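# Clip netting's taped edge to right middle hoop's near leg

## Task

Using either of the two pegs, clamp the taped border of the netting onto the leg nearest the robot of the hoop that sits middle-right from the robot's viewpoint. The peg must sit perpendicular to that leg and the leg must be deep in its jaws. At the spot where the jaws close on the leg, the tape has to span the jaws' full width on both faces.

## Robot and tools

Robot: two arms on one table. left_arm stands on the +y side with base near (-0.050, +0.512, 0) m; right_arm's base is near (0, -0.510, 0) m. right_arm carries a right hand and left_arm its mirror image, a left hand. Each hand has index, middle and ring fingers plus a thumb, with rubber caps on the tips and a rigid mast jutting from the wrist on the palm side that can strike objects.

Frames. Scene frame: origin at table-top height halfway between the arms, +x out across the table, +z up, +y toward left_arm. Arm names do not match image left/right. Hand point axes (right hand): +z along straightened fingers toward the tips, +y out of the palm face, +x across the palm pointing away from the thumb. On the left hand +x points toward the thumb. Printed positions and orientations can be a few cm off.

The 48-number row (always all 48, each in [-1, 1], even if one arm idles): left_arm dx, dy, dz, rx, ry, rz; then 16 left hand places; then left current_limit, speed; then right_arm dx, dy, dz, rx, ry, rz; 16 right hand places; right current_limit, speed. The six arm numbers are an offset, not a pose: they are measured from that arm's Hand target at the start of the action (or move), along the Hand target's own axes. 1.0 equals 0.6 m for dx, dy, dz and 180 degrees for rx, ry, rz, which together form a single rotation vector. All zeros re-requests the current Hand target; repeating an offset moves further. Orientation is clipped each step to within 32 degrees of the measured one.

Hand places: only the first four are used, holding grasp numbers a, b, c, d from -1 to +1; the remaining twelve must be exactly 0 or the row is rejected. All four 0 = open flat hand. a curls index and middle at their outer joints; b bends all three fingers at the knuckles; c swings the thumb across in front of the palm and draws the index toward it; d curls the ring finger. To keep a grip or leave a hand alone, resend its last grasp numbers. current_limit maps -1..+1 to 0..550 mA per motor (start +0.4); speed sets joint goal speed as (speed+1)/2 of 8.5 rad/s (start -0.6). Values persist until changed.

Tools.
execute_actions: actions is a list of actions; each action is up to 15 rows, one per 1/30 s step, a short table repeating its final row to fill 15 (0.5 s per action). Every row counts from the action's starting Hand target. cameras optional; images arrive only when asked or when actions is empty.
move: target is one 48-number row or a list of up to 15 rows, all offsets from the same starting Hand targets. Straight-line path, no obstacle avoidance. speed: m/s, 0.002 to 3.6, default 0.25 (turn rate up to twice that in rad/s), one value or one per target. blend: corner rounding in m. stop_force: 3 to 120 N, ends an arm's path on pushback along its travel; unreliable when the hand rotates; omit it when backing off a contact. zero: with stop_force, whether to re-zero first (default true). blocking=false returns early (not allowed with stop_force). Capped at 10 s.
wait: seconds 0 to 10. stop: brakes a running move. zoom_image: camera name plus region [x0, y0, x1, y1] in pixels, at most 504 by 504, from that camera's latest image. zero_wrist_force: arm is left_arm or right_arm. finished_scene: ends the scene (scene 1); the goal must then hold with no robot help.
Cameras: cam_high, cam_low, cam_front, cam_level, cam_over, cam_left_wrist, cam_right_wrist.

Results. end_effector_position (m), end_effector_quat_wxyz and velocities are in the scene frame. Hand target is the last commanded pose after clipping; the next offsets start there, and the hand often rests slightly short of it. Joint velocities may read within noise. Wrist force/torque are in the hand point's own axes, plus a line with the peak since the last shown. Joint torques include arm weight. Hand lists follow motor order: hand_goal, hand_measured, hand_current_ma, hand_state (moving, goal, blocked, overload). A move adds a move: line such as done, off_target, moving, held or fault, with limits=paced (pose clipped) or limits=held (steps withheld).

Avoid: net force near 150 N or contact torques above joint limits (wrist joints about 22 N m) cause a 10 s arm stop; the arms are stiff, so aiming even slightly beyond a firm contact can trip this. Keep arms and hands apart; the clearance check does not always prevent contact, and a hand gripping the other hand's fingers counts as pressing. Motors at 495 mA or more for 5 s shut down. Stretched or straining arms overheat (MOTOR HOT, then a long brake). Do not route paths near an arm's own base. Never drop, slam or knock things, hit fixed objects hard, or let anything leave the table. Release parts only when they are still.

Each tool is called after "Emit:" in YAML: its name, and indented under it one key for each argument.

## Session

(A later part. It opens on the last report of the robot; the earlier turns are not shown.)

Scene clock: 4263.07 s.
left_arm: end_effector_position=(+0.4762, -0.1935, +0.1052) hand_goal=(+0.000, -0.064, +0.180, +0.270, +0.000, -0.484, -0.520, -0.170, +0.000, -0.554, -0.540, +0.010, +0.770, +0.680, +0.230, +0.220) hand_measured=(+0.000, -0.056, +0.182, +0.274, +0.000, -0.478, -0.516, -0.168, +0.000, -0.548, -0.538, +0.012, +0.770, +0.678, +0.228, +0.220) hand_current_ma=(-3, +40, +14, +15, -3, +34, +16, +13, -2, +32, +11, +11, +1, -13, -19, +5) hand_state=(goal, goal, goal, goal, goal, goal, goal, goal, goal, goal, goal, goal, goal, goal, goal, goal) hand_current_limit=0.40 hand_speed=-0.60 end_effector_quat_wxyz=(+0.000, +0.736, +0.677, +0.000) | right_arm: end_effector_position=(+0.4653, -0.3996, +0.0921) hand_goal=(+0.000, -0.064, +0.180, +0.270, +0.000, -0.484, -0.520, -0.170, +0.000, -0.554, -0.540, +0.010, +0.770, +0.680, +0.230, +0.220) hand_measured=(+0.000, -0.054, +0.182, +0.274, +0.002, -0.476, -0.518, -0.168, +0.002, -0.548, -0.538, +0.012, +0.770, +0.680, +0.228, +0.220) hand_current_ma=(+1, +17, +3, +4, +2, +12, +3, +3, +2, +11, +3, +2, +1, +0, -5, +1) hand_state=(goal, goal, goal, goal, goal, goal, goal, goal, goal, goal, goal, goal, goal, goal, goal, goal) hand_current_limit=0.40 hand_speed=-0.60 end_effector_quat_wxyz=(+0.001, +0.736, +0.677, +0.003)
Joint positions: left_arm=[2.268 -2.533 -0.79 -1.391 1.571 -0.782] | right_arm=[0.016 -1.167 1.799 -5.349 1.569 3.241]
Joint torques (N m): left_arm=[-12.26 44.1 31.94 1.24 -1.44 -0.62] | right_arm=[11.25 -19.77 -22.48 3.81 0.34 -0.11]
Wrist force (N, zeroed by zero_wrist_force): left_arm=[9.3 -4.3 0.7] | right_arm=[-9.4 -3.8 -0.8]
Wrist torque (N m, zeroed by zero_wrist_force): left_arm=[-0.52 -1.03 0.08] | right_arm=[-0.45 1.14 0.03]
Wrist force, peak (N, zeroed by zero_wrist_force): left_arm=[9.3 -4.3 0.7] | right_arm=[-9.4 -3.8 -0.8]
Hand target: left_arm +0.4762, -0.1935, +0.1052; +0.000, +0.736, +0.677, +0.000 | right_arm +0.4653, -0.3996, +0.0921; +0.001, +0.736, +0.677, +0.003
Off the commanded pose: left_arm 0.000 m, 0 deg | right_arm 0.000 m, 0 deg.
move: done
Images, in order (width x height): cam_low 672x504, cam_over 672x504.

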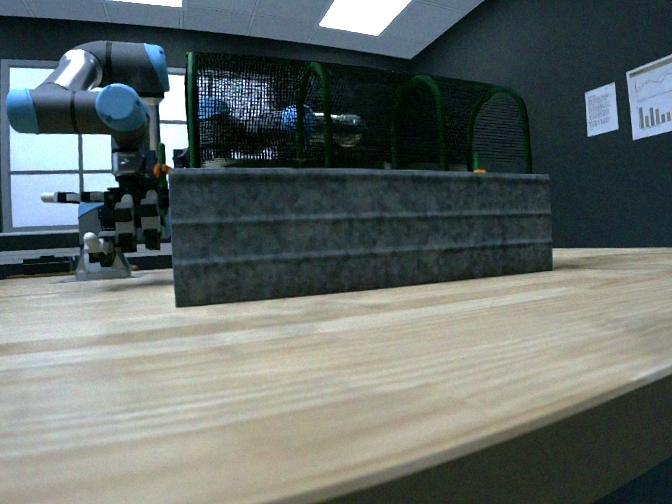

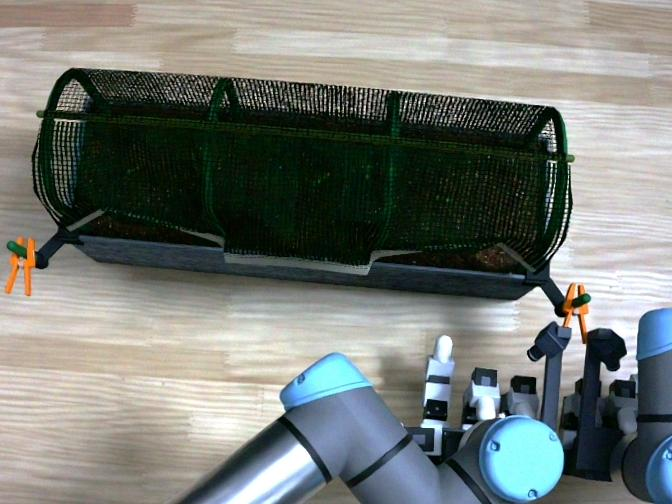

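Emit:
move:
  target: [-0.0025,0,0,0,0,0,0.6,0.7,0,0.7,0,0,0,0,0,0,0,0,0,0,0,0,0.4,-0.6,0.0025,0,0,0,0,0,0.6,0.7,0,0.7,0,0,0,0,0,0,0,0,0,0,0,0,0.4,-0.6]
  speed: 0.02

Emit:
move:
  target: [-0.0025,0,0,0,0,0,0.6,0.7,0,0.7,0,0,0,0,0,0,0,0,0,0,0,0,0.4,-0.6,0.0025,0,0,0,0,0,0.6,0.7,0,0.7,0,0,0,0,0,0,0,0,0,0,0,0,0.4,-0.6]
  speed: 0.02
  cameras: ["cam_over","cam_low"]

Emit:
zoom_image:
  camera: "cam_over"
  region: [530, 280, 630, 380]

Emit:
zoom_image:
  camera: "cam_low"
  region: [128, 140, 188, 190]

Scene clock: 4277.73 s.
left_arm: end_effector_position=(+0.4761, -0.1950, +0.1053) hand_goal=(+0.000, -0.064, +0.180, +0.270, +0.000, -0.484, -0.520, -0.170, +0.000, -0.554, -0.540, +0.010, +0.770, +0.680, +0.230, +0.220) hand_measured=(+0.000, -0.056, +0.182, +0.274, +0.000, -0.478, -0.516, -0.168, +0.000, -0.548, -0.538, +0.012, +0.770, +0.678, +0.228, +0.220) hand_current_ma=(-3, +40, +14, +15, -3, +34, +16, +13, -2, +32, +11, +11, +1, -13, -19, +5) hand_state=(goal, goal, goal, goal, goal, goal, goal, goal, goal, goal, goal, goal, goal, goal, goal, goal) hand_current_limit=0.40 hand_speed=-0.60 end_effector_quat_wxyz=(+0.000, +0.736, +0.677, +0.000) | right_arm: end_effector_position=(+0.4654, -0.3981, +0.0921) hand_goal=(+0.000, -0.064, +0.180, +0.270, +0.000, -0.484, -0.520, -0.170, +0.000, -0.554, -0.540, +0.010, +0.770, +0.680, +0.230, +0.220) hand_measured=(+0.000, -0.054, +0.182, +0.274, +0.002, -0.476, -0.518, -0.168, +0.002, -0.548, -0.538, +0.012, +0.770, +0.680, +0.228, +0.220) hand_current_ma=(+1, +17, +3, +4, +2, +12, +3, +3, +2, +11, +3, +2, +1, +0, -5, +1) hand_state=(goal, goal, goal, goal, goal, goal, goal, goal, goal, goal, goal, goal, goal, goal, goal, goal) hand_current_limit=0.40 hand_speed=-0.60 end_effector_quat_wxyz=(+0.001, +0.736, +0.677, +0.003)
Joint positions: left_arm=[2.266 -2.537 -0.782 -1.394 1.571 -0.783] | right_arm=[0.02 -1.166 1.797 -5.349 1.569 3.245]
Joint torques (N m): left_arm=[-11.9 43.33 28.93 1.22 -1.53 -0.56] | right_arm=[13.53 -18.85 -23.43 3.31 0.7 -0.24]
Wrist force (N, zeroed by zero_wrist_force): left_arm=[11.3 -4.8 -0.8] | right_arm=[-11.0 -5.0 -0.3]
Wrist torque (N m, zeroed by zero_wrist_force): left_arm=[-0.64 -1.35 0.03] | right_arm=[-0.55 1.26 0.04]
Wrist force, peak (N, zeroed by zero_wrist_force): left_arm=[11.3 -4.8 -0.8] | right_arm=[-11.4 -5.5 0.2]
Hand target: left_arm +0.4761, -0.1950, +0.1052; +0.000, +0.736, +0.677, +0.000 | right_arm +0.4654, -0.3981, +0.0921; +0.001, +0.736, +0.677, +0.003
Off the commanded pose: left_arm 0.000 m, 0 deg | right_arm 0.000 m, 0 deg.
move: done

Scene clock: 4278.43 s.
left_arm: end_effector_position=(+0.4760, -0.1965, +0.1052) hand_goal=(+0.000, -0.064, +0.180, +0.270, +0.000, -0.484, -0.520, -0.170, +0.000, -0.554, -0.540, +0.010, +0.770, +0.680, +0.230, +0.220) hand_measured=(+0.000, -0.056, +0.182, +0.274, +0.000, -0.478, -0.516, -0.168, +0.000, -0.548, -0.538, +0.012, +0.770, +0.678, +0.228, +0.220) hand_current_ma=(-3, +40, +14, +15, -3, +34, +16, +13, -2, +32, +11, +11, +1, -13, -19, +5) hand_state=(goal, goal, goal, goal, goal, goal, goal, goal, goal, goal, goal, goal, goal, goal, goal, goal) hand_current_limit=0.40 hand_speed=-0.60 end_effector_quat_wxyz=(+0.000, +0.736, +0.677, +0.000) | right_arm: end_effector_position=(+0.4655, -0.3966, +0.0921) hand_goal=(+0.000, -0.064, +0.180, +0.270, +0.000, -0.484, -0.520, -0.170, +0.000, -0.554, -0.540, +0.010, +0.770, +0.680, +0.230, +0.220) hand_measured=(+0.000, -0.054, +0.182, +0.274, +0.002, -0.476, -0.518, -0.168, +0.002, -0.548, -0.538, +0.012, +0.770, +0.680, +0.228, +0.220) hand_current_ma=(+1, +17, +3, +4, +2, +12, +3, +3, +2, +11, +3, +2, +1, +0, -5, +1) hand_state=(goal, goal, goal, goal, goal, goal, goal, goal, goal, goal, goal, goal, goal, goal, goal, goal) hand_current_limit=0.40 hand_speed=-0.60 end_effector_quat_wxyz=(+0.001, +0.736, +0.677, +0.003)
Joint positions: left_arm=[2.265 -2.541 -0.774 -1.398 1.571 -0.785] | right_arm=[0.024 -1.165 1.795 -5.348 1.569 3.249]
Joint torques (N m): left_arm=[-13.15 44.27 28.71 1.27 -1.96 -0.57] | right_arm=[12.26 -22.7 -22.78 3.46 0.49 -0.36]
Wrist force (N, zeroed by zero_wrist_force): left_arm=[11.8 -5.0 -0.1] | right_arm=[-12.1 -5.0 0.3]
Wrist torque (N m, zeroed by zero_wrist_force): left_arm=[-0.65 -1.44 0.01] | right_arm=[-0.54 1.35 0.05]
Wrist force, peak (N, zeroed by zero_wrist_force): left_arm=[12.3 -5.9 -0.7] | right_arm=[-12.0 -6.0 -0.5]
Hand target: left_arm +0.4760, -0.1965, +0.1052; +0.000, +0.736, +0.677, +0.000 | right_arm +0.4655, -0.3967, +0.0921; +0.001, +0.736, +0.677, +0.003
Off the commanded pose: left_arm 0.000 m, 0 deg | right_arm 0.000 m, 0 deg.
move: done
Images, in order (width x height): cam_low 672x504, cam_over 672x504.

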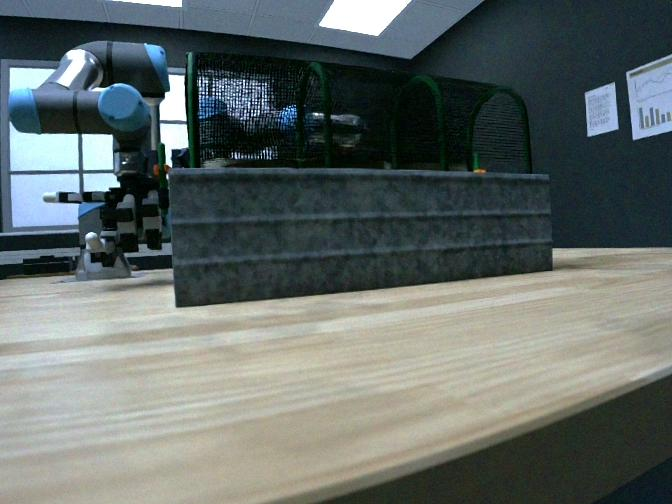

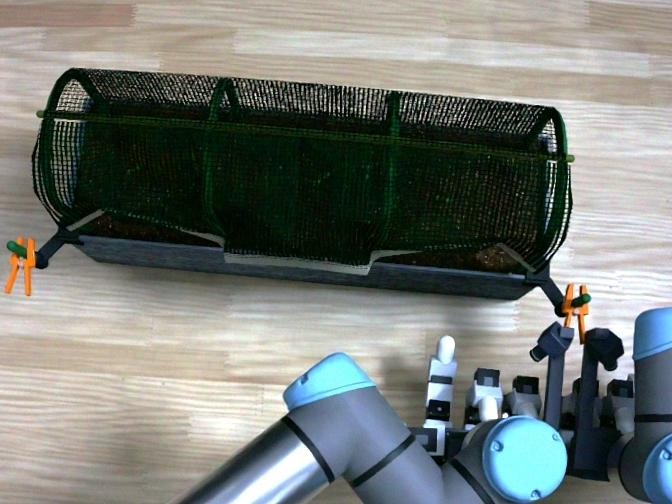

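Scaled by 5.040 from the camera's 672x504 image, which has a finer 960x720 frame.

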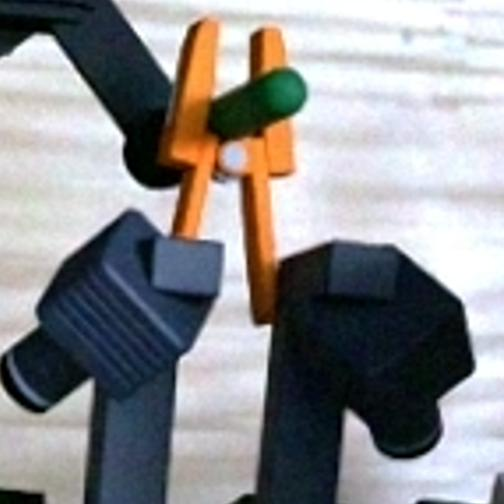

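Scaled by 8.400 from the camera's 672x504 image, which has a finer 960x720 frame.

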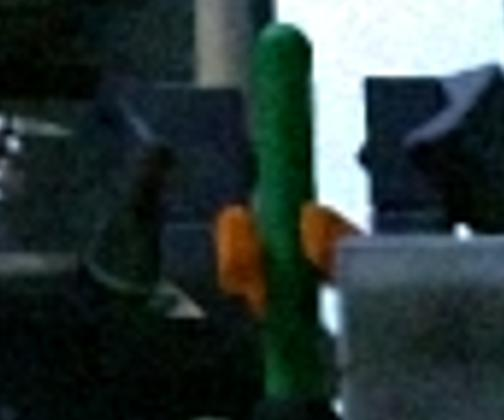

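Emit:
move:
  target: [-0.0025,0,0,0,0,0,0.6,0.7,0,0.7,0,0,0,0,0,0,0,0,0,0,0,0,0.4,-0.6,0.0025,0,0,0,0,0,0.6,0.7,0,0.7,0,0,0,0,0,0,0,0,0,0,0,0,0.4,-0.6]
  speed: 0.02

Emit:
move:
  target: [-0.0025,0,0,0,0,0,0.6,0.7,0,0.7,0,0,0,0,0,0,0,0,0,0,0,0,0.4,-0.6,0.0025,0,0,0,0,0,0.6,0.7,0,0.7,0,0,0,0,0,0,0,0,0,0,0,0,0.4,-0.6]
  speed: 0.02
  cameras: ["cam_over","cam_low"]

Emit:
zoom_image:
  camera: "cam_over"
  region: [530, 280, 630, 380]

Emit:
zoom_image:
  camera: "cam_low"
  region: [128, 140, 188, 190]

Scene clock: 4298.90 s.
left_arm: end_effector_position=(+0.4759, -0.1980, +0.1052) hand_goal=(+0.000, -0.064, +0.180, +0.270, +0.000, -0.484, -0.520, -0.170, +0.000, -0.554, -0.540, +0.010, +0.770, +0.680, +0.230, +0.220) hand_measured=(+0.000, -0.056, +0.182, +0.274, +0.000, -0.478, -0.516, -0.168, +0.000, -0.548, -0.538, +0.012, +0.770, +0.678, +0.228, +0.220) hand_current_ma=(-3, +40, +14, +15, -3, +34, +16, +13, -2, +32, +11, +11, +1, -13, -19, +5) hand_state=(goal, goal, goal, goal, goal, goal, goal, goal, goal, goal, goal, goal, goal, goal, goal, goal) hand_current_limit=0.40 hand_speed=-0.60 end_effector_quat_wxyz=(+0.000, +0.736, +0.677, +0.000) | right_arm: end_effector_position=(+0.4657, -0.3951, +0.0921) hand_goal=(+0.000, -0.064, +0.180, +0.270, +0.000, -0.484, -0.520, -0.170, +0.000, -0.554, -0.540, +0.010, +0.770, +0.680, +0.230, +0.220) hand_measured=(+0.000, -0.054, +0.182, +0.274, +0.002, -0.476, -0.518, -0.168, +0.002, -0.548, -0.538, +0.012, +0.770, +0.680, +0.228, +0.220) hand_current_ma=(+1, +17, +3, +4, +2, +12, +3, +3, +2, +11, +3, +2, +1, +0, -5, +1) hand_state=(goal, goal, goal, goal, goal, goal, goal, goal, goal, goal, goal, goal, goal, goal, goal, goal) hand_current_limit=0.40 hand_speed=-0.60 end_effector_quat_wxyz=(+0.001, +0.736, +0.677, +0.003)
Joint positions: left_arm=[2.264 -2.545 -0.767 -1.402 1.571 -0.786] | right_arm=[0.028 -1.163 1.793 -5.347 1.569 3.253]
Joint torques (N m): left_arm=[-13.72 43.19 27.77 1.31 -1.84 -0.37] | right_arm=[14.06 -20.87 -23.11 3.4 0.05 -0.59]
Wrist force (N, zeroed by zero_wrist_force): left_arm=[12.7 -5.7 -0.9] | right_arm=[-12.6 -5.5 0.0]
Wrist torque (N m, zeroed by zero_wrist_force): left_arm=[-0.75 -1.56 -0.02] | right_arm=[-0.59 1.42 0.05]
Wrist force, peak (N, zeroed by zero_wrist_force): left_arm=[12.8 -6.1 -0.6] | right_arm=[-12.8 -6.0 0.5]
Hand target: left_arm +0.4759, -0.1980, +0.1052; +0.000, +0.736, +0.677, +0.000 | right_arm +0.4657, -0.3952, +0.0921; +0.001, +0.736, +0.677, +0.003
Off the commanded pose: left_arm 0.000 m, 0 deg | right_arm 0.000 m, 0 deg.
move: done

Scene clock: 4299.43 s.
left_arm: end_effector_position=(+0.4758, -0.1985, +0.1052) hand_goal=(+0.000, -0.064, +0.180, +0.270, +0.000, -0.484, -0.520, -0.170, +0.000, -0.554, -0.540, +0.010, +0.770, +0.680, +0.230, +0.220) hand_measured=(+0.000, -0.056, +0.182, +0.274, +0.000, -0.478, -0.516, -0.168, +0.000, -0.548, -0.538, +0.012, +0.770, +0.678, +0.228, +0.220) hand_current_ma=(-3, +40, +14, +15, -3, +34, +16, +13, -2, +32, +11, +11, +1, -13, -19, +5) hand_state=(goal, goal, goal, goal, goal, goal, goal, goal, goal, goal, goal, goal, goal, goal, goal, goal) hand_current_limit=0.40 hand_speed=-0.60 end_effector_quat_wxyz=(+0.000, +0.736, +0.677, +0.000) | right_arm: end_effector_position=(+0.4657, -0.3947, +0.0921) hand_goal=(+0.000, -0.064, +0.180, +0.270, +0.000, -0.484, -0.520, -0.170, +0.000, -0.554, -0.540, +0.010, +0.770, +0.680, +0.230, +0.220) hand_measured=(+0.000, -0.054, +0.182, +0.274, +0.002, -0.476, -0.518, -0.168, +0.002, -0.548, -0.538, +0.012, +0.770, +0.680, +0.228, +0.220) hand_current_ma=(+1, +17, +3, +4, +2, +12, +3, +3, +2, +11, +3, +2, +1, +0, -5, +1) hand_state=(goal, goal, goal, goal, goal, goal, goal, goal, goal, goal, goal, goal, goal, goal, goal, goal) hand_current_limit=0.40 hand_speed=-0.60 end_effector_quat_wxyz=(+0.001, +0.736, +0.677, +0.003)
Joint positions: left_arm=[2.263 -2.546 -0.764 -1.403 1.571 -0.786] | right_arm=[0.029 -1.163 1.792 -5.347 1.569 3.254]
Joint torques (N m): left_arm=[-11.87 41.37 32.5 1.14 -1.99 -0.36] | right_arm=[16.35 -19.38 -24.87 3 0.07 -0.16]
Wrist force (N, zeroed by zero_wrist_force): left_arm=[13.2 -5.3 -0.7] | right_arm=[-13.0 -6.4 0.3]
Wrist torque (N m, zeroed by zero_wrist_force): left_arm=[-0.70 -1.64 -0.01] | right_arm=[-0.69 1.46 0.02]
Wrist force, peak (N, zeroed by zero_wrist_force): left_arm=[13.4 -6.0 -1.5] | right_arm=[-13.3 -6.4 0.3]
Hand target: left_arm +0.4758, -0.1985, +0.1052; +0.000, +0.736, +0.677, +0.000 (not the last commanded pose) | right_arm +0.4657, -0.3947, +0.0921; +0.001, +0.736, +0.677, +0.003 (not the last commanded pose)
Off the commanded pose: left_arm 0.001 m, 0 deg | right_arm 0.001 m, 0 deg.
move: held (left_arm, right_arm; a check stopped the path); limits=held
pose unreachable (left arm): on one or more control steps of this call, first in action 0 (counted from 0), this arm could not follow its commanded pose, so it was not sent that pose on those steps. It may still have moved: this result reports where it is.
cause: moving toward the commanded pose would bring a part of the arm too close to another arm (a part of this arm just beyond joint 6 (wrist 3) and a part of the right arm just beyond its joint 6 (wrist 3), along the way the arms are being sent, or toward where that arm still pushes).
pose unreachable (right arm): on one or more control steps of this call, first in action 0 (counted from 0), this arm could not follow its commanded pose, so it was not sent that pose on those steps. It may still have moved: this result reports where it is.
cause: moving toward the commanded pose would bring a part of the arm too close to another arm (a part of this arm just beyond joint 6 (wrist 3) and a part of the left arm just beyond its joint 6 (wrist 3), along the way the arms are being sent, or toward where that arm still pushes).
Images, in order (width x height): cam_low 672x504, cam_over 672x504.

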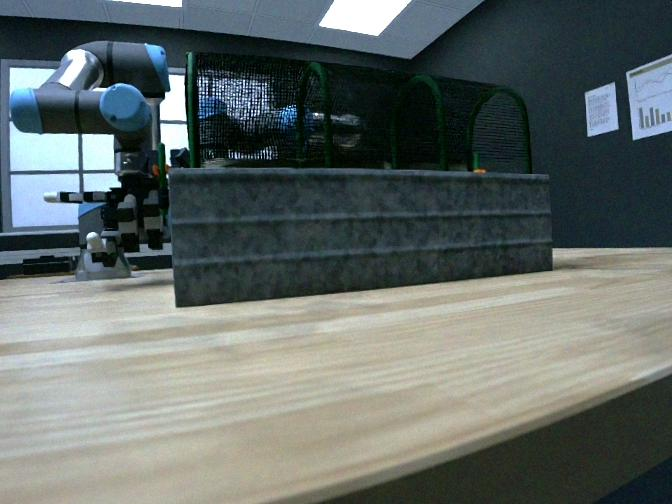

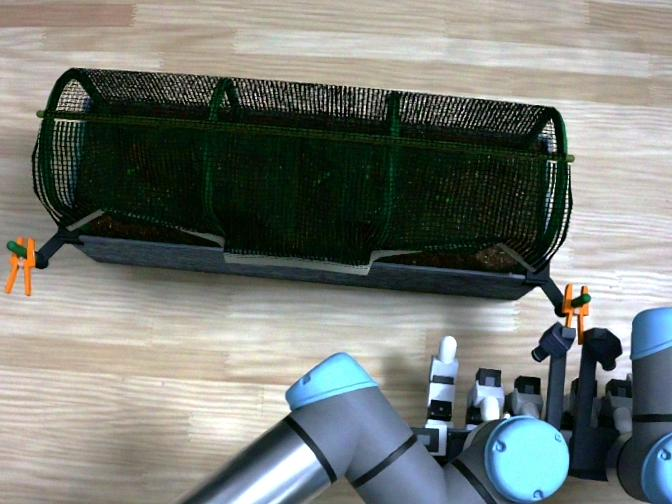

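Scaled by 5.040 from the camera's 672x504 image, which has a finer 960x720 frame.

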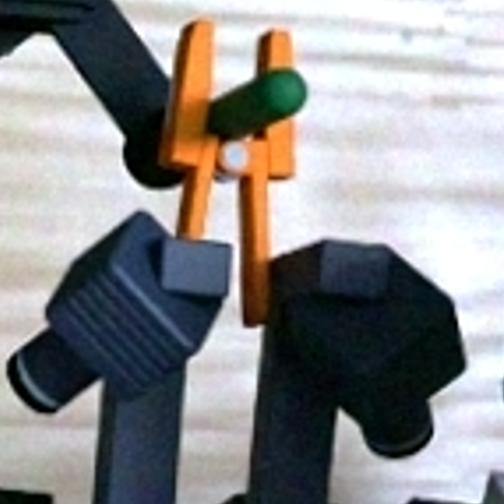

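Scaled by 8.400 from the camera's 672x504 image, which has a finer 960x720 frame.

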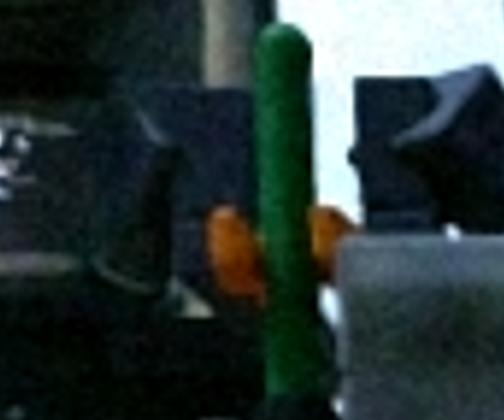

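Emit:
move:
  target: [0,-0.0167,0,0,0,0,0.6,0.7,0,0.7,0,0,0,0,0,0,0,0,0,0,0,0,0.4,-0.6,0,-0.0167,0,0,0,0,0.6,0.7,0,0.7,0,0,0,0,0,0,0,0,0,0,0,0,0.4,-0.6]
  speed: 0.03
  cameras: ["cam_over","cam_low"]

Emit:
zoom_image:
  camera: "cam_over"
  region: [530, 280, 630, 380]

Emit:
zoom_image:
  camera: "cam_low"
  region: [128, 140, 188, 190]

Scene clock: 4324.47 s.
left_arm: end_effector_position=(+0.4758, -0.1985, +0.1052) hand_goal=(+0.000, -0.064, +0.180, +0.270, +0.000, -0.484, -0.520, -0.170, +0.000, -0.554, -0.540, +0.010, +0.770, +0.680, +0.230, +0.220) hand_measured=(+0.000, -0.056, +0.182, +0.274, +0.000, -0.478, -0.516, -0.168, +0.000, -0.548, -0.538, +0.012, +0.770, +0.678, +0.228, +0.220) hand_current_ma=(-3, +40, +14, +15, -3, +34, +16, +13, -2, +32, +11, +11, +1, -13, -19, +5) hand_state=(goal, goal, goal, goal, goal, goal, goal, goal, goal, goal, goal, goal, goal, goal, goal, goal) hand_current_limit=0.40 hand_speed=-0.60 end_effector_quat_wxyz=(+0.000, +0.736, +0.677, +0.000) | right_arm: end_effector_position=(+0.4657, -0.3947, +0.0921) hand_goal=(+0.000, -0.064, +0.180, +0.270, +0.000, -0.484, -0.520, -0.170, +0.000, -0.554, -0.540, +0.010, +0.770, +0.680, +0.230, +0.220) hand_measured=(+0.000, -0.054, +0.182, +0.274, +0.002, -0.476, -0.518, -0.168, +0.002, -0.548, -0.538, +0.012, +0.770, +0.680, +0.228, +0.220) hand_current_ma=(+1, +17, +3, +4, +2, +12, +3, +3, +2, +11, +3, +2, +1, +0, -5, +1) hand_state=(goal, goal, goal, goal, goal, goal, goal, goal, goal, goal, goal, goal, goal, goal, goal, goal) hand_current_limit=0.40 hand_speed=-0.60 end_effector_quat_wxyz=(+0.001, +0.736, +0.677, +0.003)
Joint positions: left_arm=[2.263 -2.546 -0.764 -1.403 1.571 -0.786] | right_arm=[0.029 -1.163 1.792 -5.347 1.569 3.254]
Joint torques (N m): left_arm=[-1.75 49.5 16.64 3.26 -1.91 0.17] | right_arm=[2.47 -23.14 -20.4 0.79 -0.46 -2.52]
Wrist force (N, zeroed by zero_wrist_force): left_arm=[13.3 -5.6 -1.3] | right_arm=[-12.7 -6.3 -0.3]
Wrist torque (N m, zeroed by zero_wrist_force): left_arm=[-0.73 -1.63 -0.02] | right_arm=[-0.68 1.45 0.03]
Wrist force, peak (N, zeroed by zero_wrist_force): left_arm=[13.5 -5.5 -1.2] | right_arm=[-13.4 -6.5 0.4]
Hand target: left_arm +0.4758, -0.1985, +0.1052; +0.000, +0.736, +0.677, +0.000 (not the last commanded pose) | right_arm +0.4657, -0.3947, +0.0921; +0.001, +0.736, +0.677, +0.003 (not the last commanded pose)
Off the commanded pose: left_arm 0.010 m, 0 deg | right_arm 0.010 m, 0 deg.
move: held (left_arm, right_arm; a check stopped the path); limits=held
pose unreachable (left arm): on one or more control steps of this call, first in action 0 (counted from 0), this arm could not follow its commanded pose, so it was not sent that pose on those steps. It may still have moved: this result reports where it is.
cause: moving toward the commanded pose would bring a part of the arm too close to another arm (a part of this arm just beyond joint 6 (wrist 3) and a part of the right arm just beyond its joint 6 (wrist 3), where that arm would come to rest).
pose unreachable (right arm): on one or more control steps of this call, first in action 0 (counted from 0), this arm could not follow its commanded pose, so it was not sent that pose on those steps. It may still have moved: this result reports where it is.
cause: moving toward the commanded pose would bring a part of the arm too close to another arm (a part of this arm just beyond joint 6 (wrist 3) and a part of the left arm just beyond its joint 6 (wrist 3), where that arm would come to rest).
Images, in order (width x height): cam_low 672x504, cam_over 672x504.

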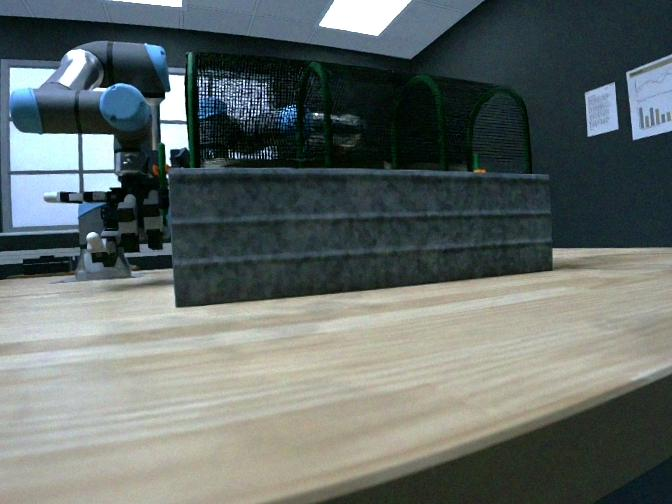

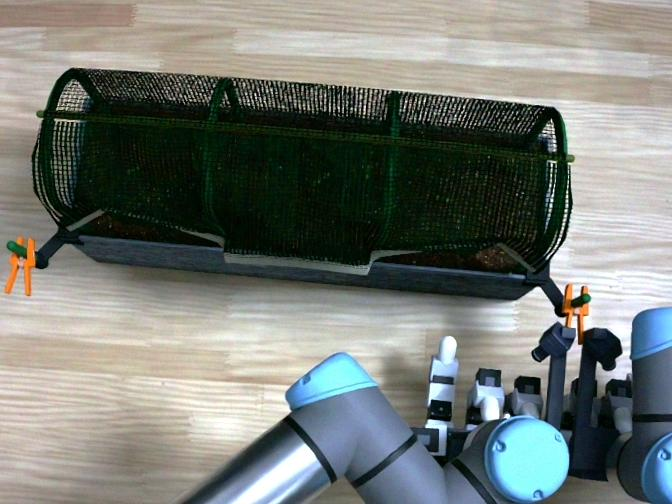

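Scaled by 5.040 from the camera's 672x504 image, which has a finer 960x720 frame.

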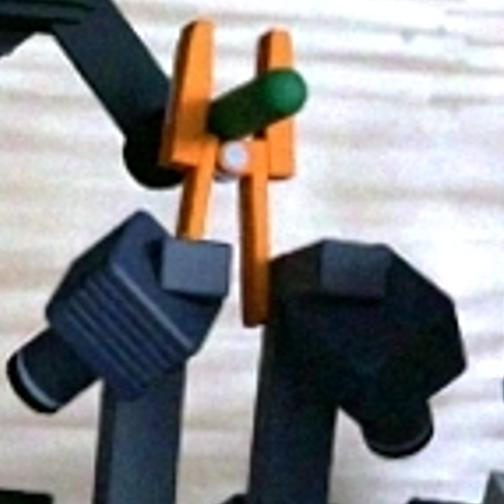

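Scaled by 8.400 from the camera's 672x504 image, which has a finer 960x720 frame.

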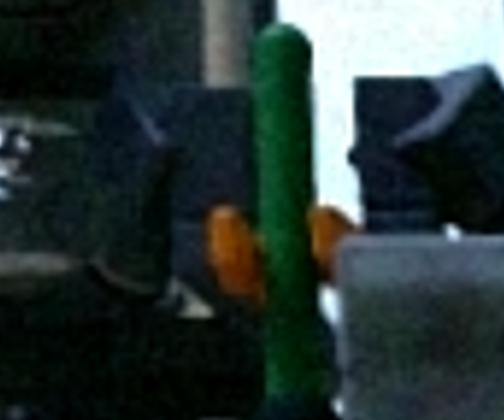

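Emit:
execute_actions:
  actions: []
  cameras: ["cam_over","cam_low","cam_level"]

Emit:
zoom_image:
  camera: "cam_over"
  region: [530, 280, 630, 380]

Emit:
zoom_image:
  camera: "cam_low"
  region: [128, 140, 188, 190]

Scene clock: 4352.80 s.
left_arm: end_effector_position=(+0.4758, -0.1985, +0.1052) hand_goal=(+0.000, -0.064, +0.180, +0.270, +0.000, -0.484, -0.520, -0.170, +0.000, -0.554, -0.540, +0.010, +0.770, +0.680, +0.230, +0.220) hand_measured=(+0.000, -0.056, +0.182, +0.274, +0.000, -0.478, -0.516, -0.168, +0.000, -0.548, -0.538, +0.012, +0.770, +0.678, +0.228, +0.220) hand_current_ma=(-3, +40, +14, +15, -3, +34, +16, +13, -2, +32, +11, +11, +1, -13, -19, +5) hand_state=(goal, goal, goal, goal, goal, goal, goal, goal, goal, goal, goal, goal, goal, goal, goal, goal) hand_current_limit=0.40 hand_speed=-0.60 end_effector_quat_wxyz=(+0.000, +0.736, +0.677, +0.000) | right_arm: end_effector_position=(+0.4657, -0.3947, +0.0921) hand_goal=(+0.000, -0.064, +0.180, +0.270, +0.000, -0.484, -0.520, -0.170, +0.000, -0.554, -0.540, +0.010, +0.770, +0.680, +0.230, +0.220) hand_measured=(+0.000, -0.054, +0.182, +0.274, +0.002, -0.476, -0.518, -0.168, +0.002, -0.548, -0.538, +0.012, +0.770, +0.680, +0.228, +0.220) hand_current_ma=(+1, +17, +3, +4, +2, +12, +3, +3, +2, +11, +3, +2, +1, +0, -5, +1) hand_state=(goal, goal, goal, goal, goal, goal, goal, goal, goal, goal, goal, goal, goal, goal, goal, goal) hand_current_limit=0.40 hand_speed=-0.60 end_effector_quat_wxyz=(+0.001, +0.736, +0.677, +0.003)
Joint positions: left_arm=[2.263 -2.546 -0.764 -1.403 1.571 -0.786] | right_arm=[0.029 -1.163 1.792 -5.347 1.569 3.254]
Joint velocities: within noise
Joint torques (N m): left_arm=[-0.88 48.98 17.63 3.24 -1.68 0.21] | right_arm=[2.36 -22.19 -20.97 0.92 -0.74 -2.67]
Wrist force (N, zeroed by zero_wrist_force): left_arm=[12.9 -5.7 -1.1] | right_arm=[-13.0 -6.4 0.1]
Wrist torque (N m, zeroed by zero_wrist_force): left_arm=[-0.74 -1.60 -0.03] | right_arm=[-0.71 1.47 0.00]
Wrist force, peak (N, zeroed by zero_wrist_force): left_arm=[13.6 -5.6 -0.9] | right_arm=[-13.4 -6.7 0.3]
Hand target: left_arm +0.4758, -0.1985, +0.1052; +0.000, +0.736, +0.677, +0.000 (not the last commanded pose) | right_arm +0.4657, -0.3947, +0.0921; +0.001, +0.736, +0.677, +0.003 (not the last commanded pose)
Off the commanded pose: left_arm 0.010 m, 0 deg | right_arm 0.010 m, 0 deg.
Images, in order (width x height): cam_low 672x504, cam_level 672x504, cam_over 672x504.

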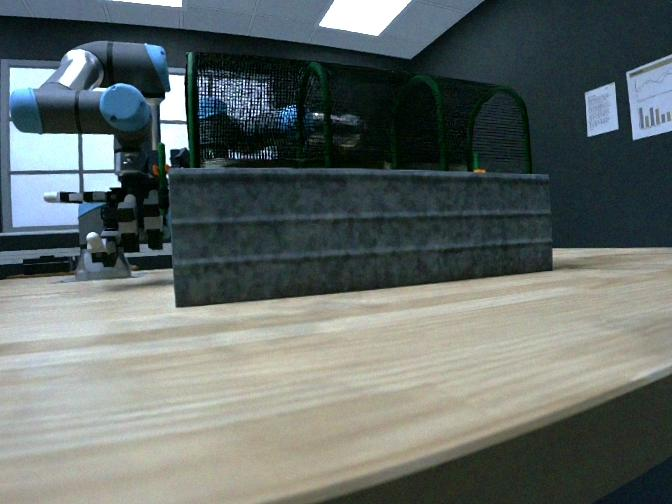

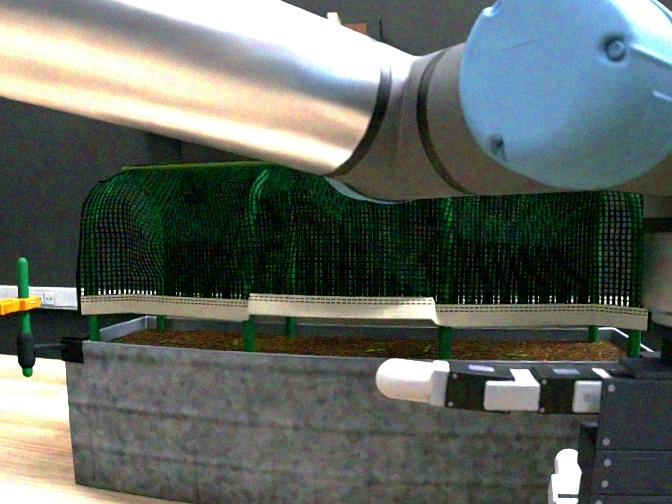

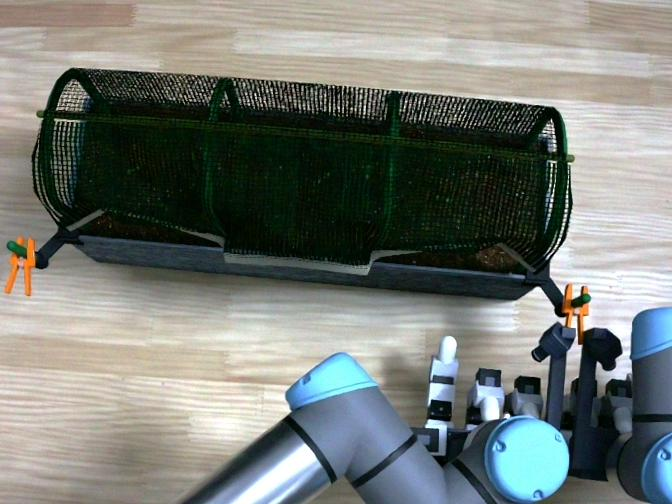

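Scaled by 5.040 from the camera's 672x504 image, which has a finer 960x720 frame.

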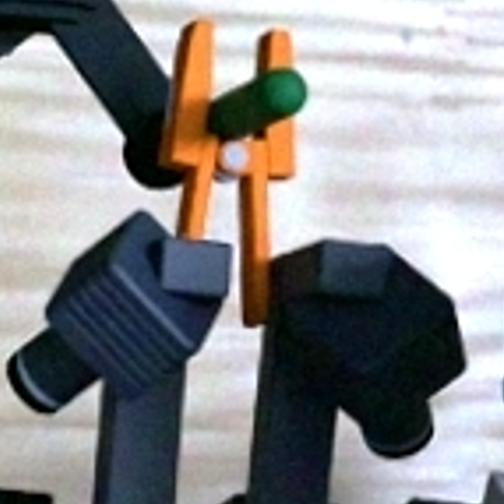

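Scaled by 8.400 from the camera's 672x504 image, which has a finer 960x720 frame.

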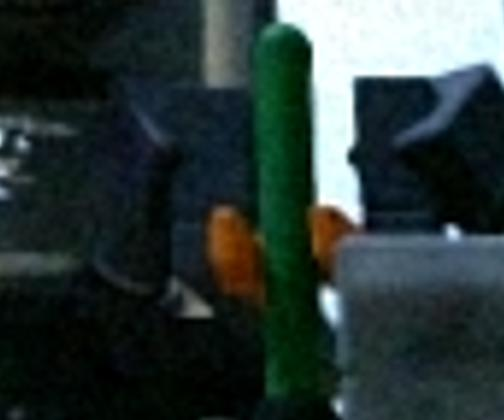

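Emit:
move:
  target: [0,0,0,0,0,0,0.6,0.7,0,0.7,0,0,0,0,0,0,0,0,0,0,0,0,0.4,-0.6,-0.0017,0,0,0,0,0,0.6,0.7,0,0.7,0,0,0,0,0,0,0,0,0,0,0,0,0.4,-0.6]
  speed: 0.02

Scene clock: 4357.80 s.
left_arm: end_effector_position=(+0.4758, -0.1985, +0.1052) hand_goal=(+0.000, -0.064, +0.180, +0.270, +0.000, -0.484, -0.520, -0.170, +0.000, -0.554, -0.540, +0.010, +0.770, +0.680, +0.230, +0.220) hand_measured=(+0.000, -0.056, +0.182, +0.274, +0.000, -0.478, -0.516, -0.168, +0.000, -0.548, -0.538, +0.012, +0.770, +0.678, +0.228, +0.220) hand_current_ma=(-3, +40, +14, +15, -3, +34, +16, +13, -2, +32, +11, +11, +1, -13, -19, +5) hand_state=(goal, goal, goal, goal, goal, goal, goal, goal, goal, goal, goal, goal, goal, goal, goal, goal) hand_current_limit=0.40 hand_speed=-0.60 end_effector_quat_wxyz=(+0.000, +0.736, +0.677, +0.000) | right_arm: end_effector_position=(+0.4656, -0.3957, +0.0921) hand_goal=(+0.000, -0.064, +0.180, +0.270, +0.000, -0.484, -0.520, -0.170, +0.000, -0.554, -0.540, +0.010, +0.770, +0.680, +0.230, +0.220) hand_measured=(+0.000, -0.054, +0.182, +0.274, +0.002, -0.476, -0.518, -0.168, +0.002, -0.548, -0.538, +0.012, +0.770, +0.680, +0.228, +0.220) hand_current_ma=(+1, +17, +3, +4, +2, +12, +3, +3, +2, +11, +3, +2, +1, +0, -5, +1) hand_state=(goal, goal, goal, goal, goal, goal, goal, goal, goal, goal, goal, goal, goal, goal, goal, goal) hand_current_limit=0.40 hand_speed=-0.60 end_effector_quat_wxyz=(+0.001, +0.736, +0.677, +0.003)
Joint positions: left_arm=[2.263 -2.546 -0.764 -1.403 1.571 -0.786] | right_arm=[0.026 -1.164 1.794 -5.347 1.569 3.251]
Joint torques (N m): left_arm=[-2.06 50.26 18.92 3.17 -1.78 0.37] | right_arm=[-1.48 -41.67 -5.13 0.56 -0.96 -2.65]
Wrist force (N, zeroed by zero_wrist_force): left_arm=[12.5 -4.8 -1.1] | right_arm=[-11.0 -0.9 0.5]
Wrist torque (N m, zeroed by zero_wrist_force): left_arm=[-0.67 -1.55 -0.04] | right_arm=[-0.04 1.20 0.52]
Wrist force, peak (N, zeroed by zero_wrist_force): left_arm=[13.5 -5.5 -1.2] | right_arm=[-13.3 -6.6 0.4]
Hand target: left_arm +0.4758, -0.1985, +0.1052; +0.000, +0.736, +0.677, +0.000 | right_arm +0.4656, -0.3957, +0.0921; +0.001, +0.736, +0.677, +0.003
Off the commanded pose: left_arm 0.000 m, 0 deg | right_arm 0.000 m, 0 deg.
move: done

Emit:
move:
  target: [0,-0.0167,0,0,0,0,0.6,0.7,0,0.7,0,0,0,0,0,0,0,0,0,0,0,0,0.4,-0.6,0,-0.0167,0,0,0,0,0.6,0.7,0,0.7,0,0,0,0,0,0,0,0,0,0,0,0,0.4,-0.6]
  speed: 0.02

Emit:
execute_actions:
  actions: []
  cameras: ["cam_over","cam_low"]

Emit:
zoom_image:
  camera: "cam_over"
  region: [530, 280, 630, 380]

Emit:
zoom_image:
  camera: "cam_low"
  region: [128, 140, 188, 190]

Scene clock: 4365.27 s.
left_arm: end_effector_position=(+0.4657, -0.1977, +0.1054) hand_goal=(+0.000, -0.064, +0.180, +0.270, +0.000, -0.484, -0.520, -0.170, +0.000, -0.554, -0.540, +0.010, +0.770, +0.680, +0.230, +0.220) hand_measured=(+0.000, -0.056, +0.182, +0.274, +0.000, -0.478, -0.516, -0.168, +0.000, -0.548, -0.538, +0.012, +0.770, +0.678, +0.228, +0.220) hand_current_ma=(-3, +40, +14, +15, -3, +34, +16, +13, -2, +32, +11, +11, +1, -13, -19, +5) hand_state=(goal, goal, goal, goal, goal, goal, goal, goal, goal, goal, goal, goal, goal, goal, goal, goal) hand_current_limit=0.40 hand_speed=-0.60 end_effector_quat_wxyz=(+0.000, +0.736, +0.677, +0.000) | right_arm: end_effector_position=(+0.4556, -0.3948, +0.0921) hand_goal=(+0.000, -0.064, +0.180, +0.270, +0.000, -0.484, -0.520, -0.170, +0.000, -0.554, -0.540, +0.010, +0.770, +0.680, +0.230, +0.220) hand_measured=(+0.000, -0.054, +0.182, +0.274, +0.002, -0.476, -0.518, -0.168, +0.002, -0.548, -0.538, +0.012, +0.770, +0.680, +0.228, +0.220) hand_current_ma=(+1, +17, +3, +4, +2, +12, +3, +3, +2, +11, +3, +2, +1, +0, -5, +1) hand_state=(goal, goal, goal, goal, goal, goal, goal, goal, goal, goal, goal, goal, goal, goal, goal, goal) hand_current_limit=0.40 hand_speed=-0.60 end_effector_quat_wxyz=(+0.001, +0.736, +0.677, +0.003)
Joint positions: left_arm=[2.255 -2.527 -0.801 -1.385 1.571 -0.795] | right_arm=[0.029 -1.183 1.822 -5.357 1.569 3.254]
Joint torques (N m): left_arm=[-3.86 58.98 33.42 2.25 -2.19 1.98] | right_arm=[12.06 -19.14 -24.42 2.95 -1.3 -0.82]
Wrist force (N, zeroed by zero_wrist_force): left_arm=[11.3 -0.6 -0.5] | right_arm=[-10.4 1.0 0.3]
Wrist torque (N m, zeroed by zero_wrist_force): left_arm=[-0.13 -1.33 -0.30] | right_arm=[0.20 1.13 0.49]
Wrist force, peak (N, zeroed by zero_wrist_force): left_arm=[12.7 -4.9 -1.1] | right_arm=[-11.5 -1.0 0.9]
Hand target: left_arm +0.4658, -0.1976, +0.1052; +0.000, +0.736, +0.677, +0.000 | right_arm +0.4556, -0.3948, +0.0920; +0.001, +0.736, +0.677, +0.003
Off the commanded pose: left_arm 0.000 m, 0 deg | right_arm 0.000 m, 0 deg.
move: done

Scene clock: 4365.27 s.
left_arm: end_effector_position=(+0.4657, -0.1977, +0.1054) hand_goal=(+0.000, -0.064, +0.180, +0.270, +0.000, -0.484, -0.520, -0.170, +0.000, -0.554, -0.540, +0.010, +0.770, +0.680, +0.230, +0.220) hand_measured=(+0.000, -0.056, +0.182, +0.274, +0.000, -0.478, -0.516, -0.168, +0.000, -0.548, -0.538, +0.012, +0.770, +0.678, +0.228, +0.220) hand_current_ma=(-3, +40, +14, +15, -3, +34, +16, +13, -2, +32, +11, +11, +1, -13, -19, +5) hand_state=(goal, goal, goal, goal, goal, goal, goal, goal, goal, goal, goal, goal, goal, goal, goal, goal) hand_current_limit=0.40 hand_speed=-0.60 end_effector_quat_wxyz=(+0.000, +0.736, +0.677, +0.000) | right_arm: end_effector_position=(+0.4556, -0.3948, +0.0921) hand_goal=(+0.000, -0.064, +0.180, +0.270, +0.000, -0.484, -0.520, -0.170, +0.000, -0.554, -0.540, +0.010, +0.770, +0.680, +0.230, +0.220) hand_measured=(+0.000, -0.054, +0.182, +0.274, +0.002, -0.476, -0.518, -0.168, +0.002, -0.548, -0.538, +0.012, +0.770, +0.680, +0.228, +0.220) hand_current_ma=(+1, +17, +3, +4, +2, +12, +3, +3, +2, +11, +3, +2, +1, +0, -5, +1) hand_state=(goal, goal, goal, goal, goal, goal, goal, goal, goal, goal, goal, goal, goal, goal, goal, goal) hand_current_limit=0.40 hand_speed=-0.60 end_effector_quat_wxyz=(+0.001, +0.736, +0.677, +0.003)
Joint positions: left_arm=[2.255 -2.527 -0.801 -1.385 1.571 -0.795] | right_arm=[0.029 -1.183 1.822 -5.357 1.569 3.254]
Joint velocities: within noise
Joint torques (N m): left_arm=[-3.86 58.98 33.42 2.25 -2.19 1.98] | right_arm=[12.06 -19.14 -24.42 2.95 -1.3 -0.82]
Wrist force (N, zeroed by zero_wrist_force): left_arm=[11.3 -0.6 -0.5] | right_arm=[-10.4 1.0 0.3]
Wrist torque (N m, zeroed by zero_wrist_force): left_arm=[-0.13 -1.33 -0.30] | right_arm=[0.20 1.13 0.49]
Wrist force, peak (N, zeroed by zero_wrist_force): left_arm=[11.3 -0.6 -0.5] | right_arm=[-10.4 1.0 0.3]
Hand target: left_arm +0.4658, -0.1976, +0.1052; +0.000, +0.736, +0.677, +0.000 | right_arm +0.4556, -0.3948, +0.0920; +0.001, +0.736, +0.677, +0.003
Off the commanded pose: left_arm 0.000 m, 0 deg | right_arm 0.000 m, 0 deg.
Images, in order (width x height): cam_low 672x504, cam_over 672x504.

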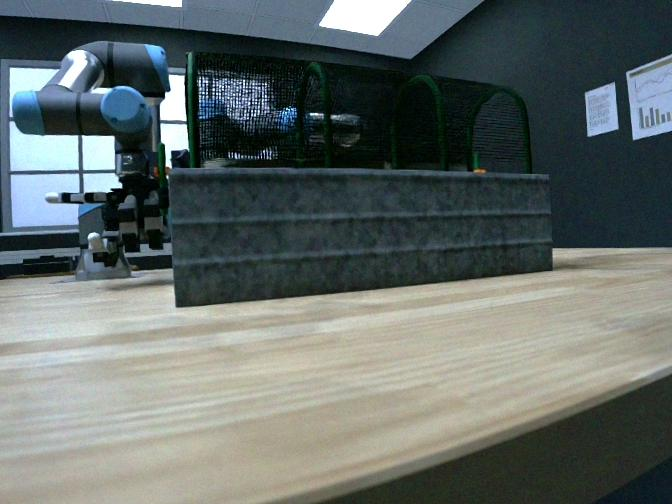

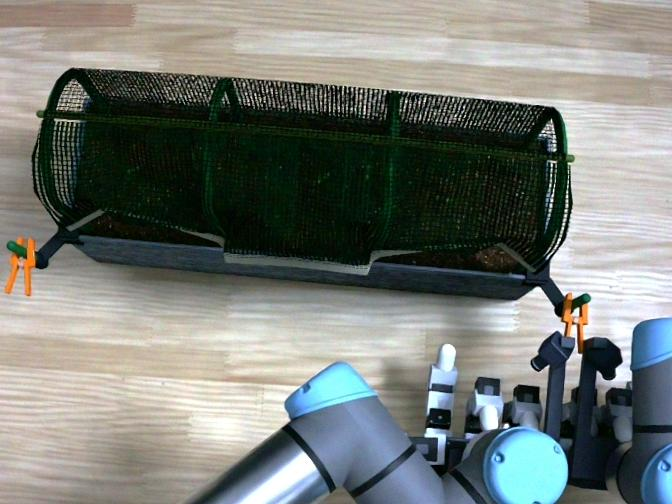

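Scaled by 5.040 from the camera's 672x504 image, which has a finer 960x720 frame.

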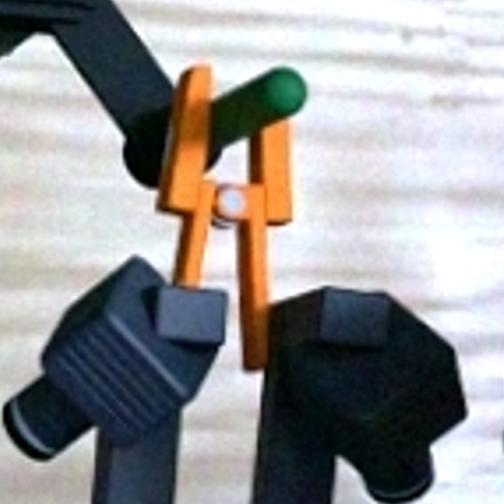

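Scaled by 8.400 from the camera's 672x504 image, which has a finer 960x720 frame.

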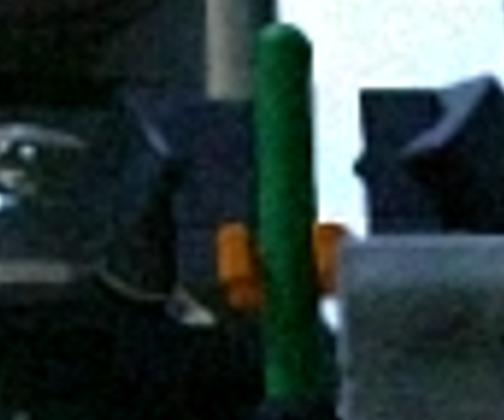

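Emit:
move:
  target: [0,-0.0167,0,0,0,0,0.6,0.7,0,0.7,0,0,0,0,0,0,0,0,0,0,0,0,0.4,-0.6,0,-0.0167,0,0,0,0,0.6,0.7,0,0.7,0,0,0,0,0,0,0,0,0,0,0,0,0.4,-0.6]
  speed: 0.02
  cameras: ["cam_over","cam_low"]

Emit:
zoom_image:
  camera: "cam_over"
  region: [530, 280, 630, 380]

Emit:
zoom_image:
  camera: "cam_low"
  region: [128, 140, 188, 190]

Scene clock: 4372.03 s.
left_arm: end_effector_position=(+0.4657, -0.1976, +0.1050) hand_goal=(+0.000, -0.064, +0.180, +0.270, +0.000, -0.484, -0.520, -0.170, +0.000, -0.554, -0.540, +0.010, +0.770, +0.680, +0.230, +0.220) hand_measured=(+0.000, -0.056, +0.182, +0.274, +0.000, -0.478, -0.516, -0.168, +0.000, -0.548, -0.538, +0.012, +0.770, +0.678, +0.228, +0.220) hand_current_ma=(-3, +40, +14, +15, -3, +34, +16, +13, -2, +32, +11, +11, +1, -13, -19, +5) hand_state=(goal, goal, goal, goal, goal, goal, goal, goal, goal, goal, goal, goal, goal, goal, goal, goal) hand_current_limit=0.40 hand_speed=-0.60 end_effector_quat_wxyz=(-0.001, +0.736, +0.677, +0.000) | right_arm: end_effector_position=(+0.4555, -0.3948, +0.0920) hand_goal=(+0.000, -0.064, +0.180, +0.270, +0.000, -0.484, -0.520, -0.170, +0.000, -0.554, -0.540, +0.010, +0.770, +0.680, +0.230, +0.220) hand_measured=(+0.000, -0.054, +0.182, +0.274, +0.002, -0.476, -0.518, -0.168, +0.002, -0.548, -0.538, +0.012, +0.770, +0.680, +0.228, +0.220) hand_current_ma=(+1, +17, +3, +4, +2, +12, +3, +3, +2, +11, +3, +2, +1, +0, -5, +1) hand_state=(goal, goal, goal, goal, goal, goal, goal, goal, goal, goal, goal, goal, goal, goal, goal, goal) hand_current_limit=0.40 hand_speed=-0.60 end_effector_quat_wxyz=(+0.001, +0.736, +0.677, +0.002)
Joint positions: left_arm=[2.255 -2.527 -0.802 -1.385 1.571 -0.795] | right_arm=[0.029 -1.183 1.822 -5.357 1.569 3.254]
Joint torques (N m): left_arm=[-6.96 54.61 29 2.61 -2.26 2.64] | right_arm=[-1.04 -28.11 -15.77 2.5 0.25 -2.94]
Wrist force (N, zeroed by zero_wrist_force): left_arm=[11.6 -0.6 -0.3] | right_arm=[-10.6 1.3 0.6]
Wrist torque (N m, zeroed by zero_wrist_force): left_arm=[-0.14 -1.36 -0.27] | right_arm=[0.21 1.14 0.49]
Wrist force, peak (N, zeroed by zero_wrist_force): left_arm=[11.6 -0.6 -0.3] | right_arm=[-11.0 0.7 1.0]
Hand target: left_arm +0.4657, -0.1976, +0.1050; -0.001, +0.736, +0.677, +0.000 (not the last commanded pose) | right_arm +0.4555, -0.3948, +0.0920; +0.001, +0.736, +0.677, +0.002 (not the last commanded pose)
Off the commanded pose: left_arm 0.010 m, 0 deg | right_arm 0.010 m, 0 deg.
move: held (left_arm, right_arm; a check stopped the path); limits=held
pose unreachable (left arm): on one or more control steps of this call, first in action 0 (counted from 0), this arm could not follow its commanded pose, so it was not sent that pose on those steps. It may still have moved: this result reports where it is.
cause: moving toward the commanded pose would bring a part of the arm too close to another arm (a part of this arm just beyond joint 6 (wrist 3) and a part of the right arm just beyond its joint 6 (wrist 3), at the place that arm is still heading or pushing toward).
pose unreachable (right arm): on one or more control steps of this call, first in action 0 (counted from 0), this arm could not follow its commanded pose, so it was not sent that pose on those steps. It may still have moved: this result reports where it is.
cause: moving toward the commanded pose would bring a part of the arm too close to another arm (a part of this arm just beyond joint 6 (wrist 3) and a part of the left arm just beyond its joint 6 (wrist 3), where that arm would come to rest).
Images, in order (width x height): cam_low 672x504, cam_over 672x504.

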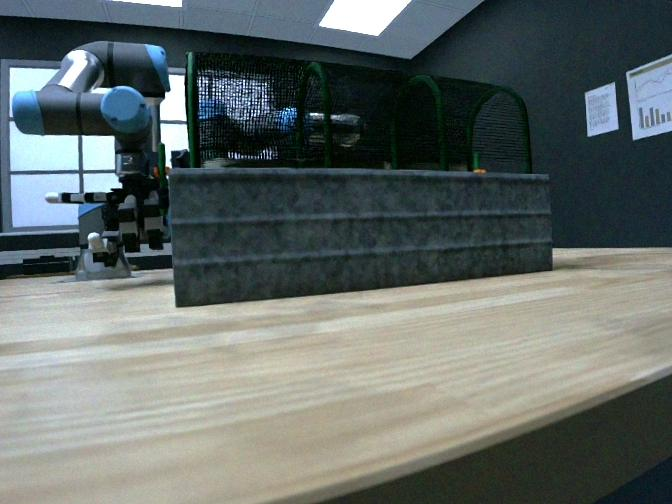

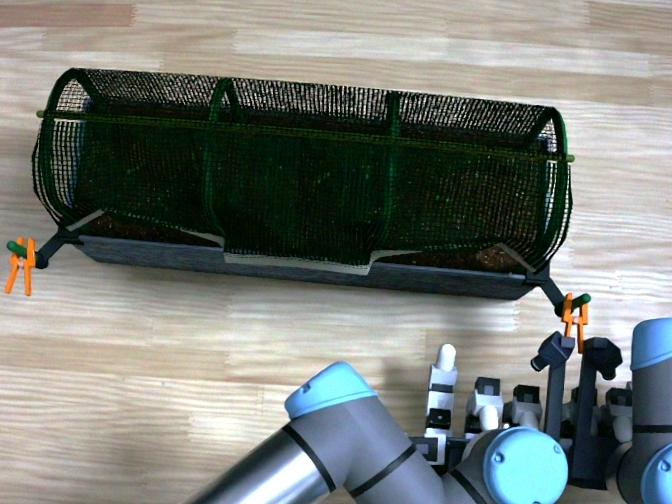

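Scaled by 5.040 from the camera's 672x504 image, which has a finer 960x720 frame.

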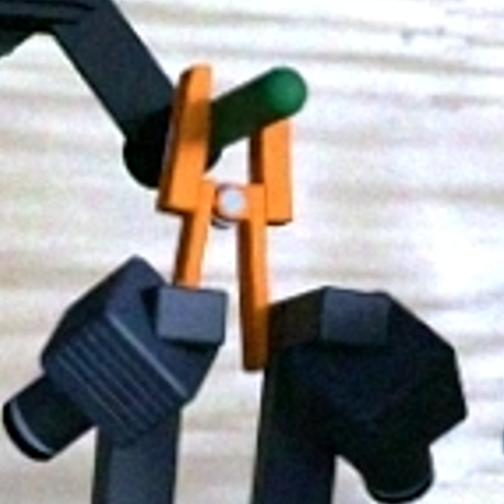

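Scaled by 8.400 from the camera's 672x504 image, which has a finer 960x720 frame.

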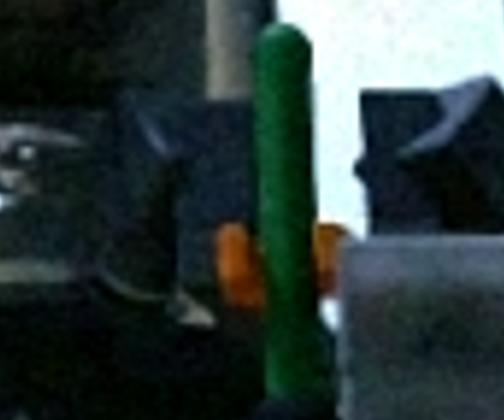

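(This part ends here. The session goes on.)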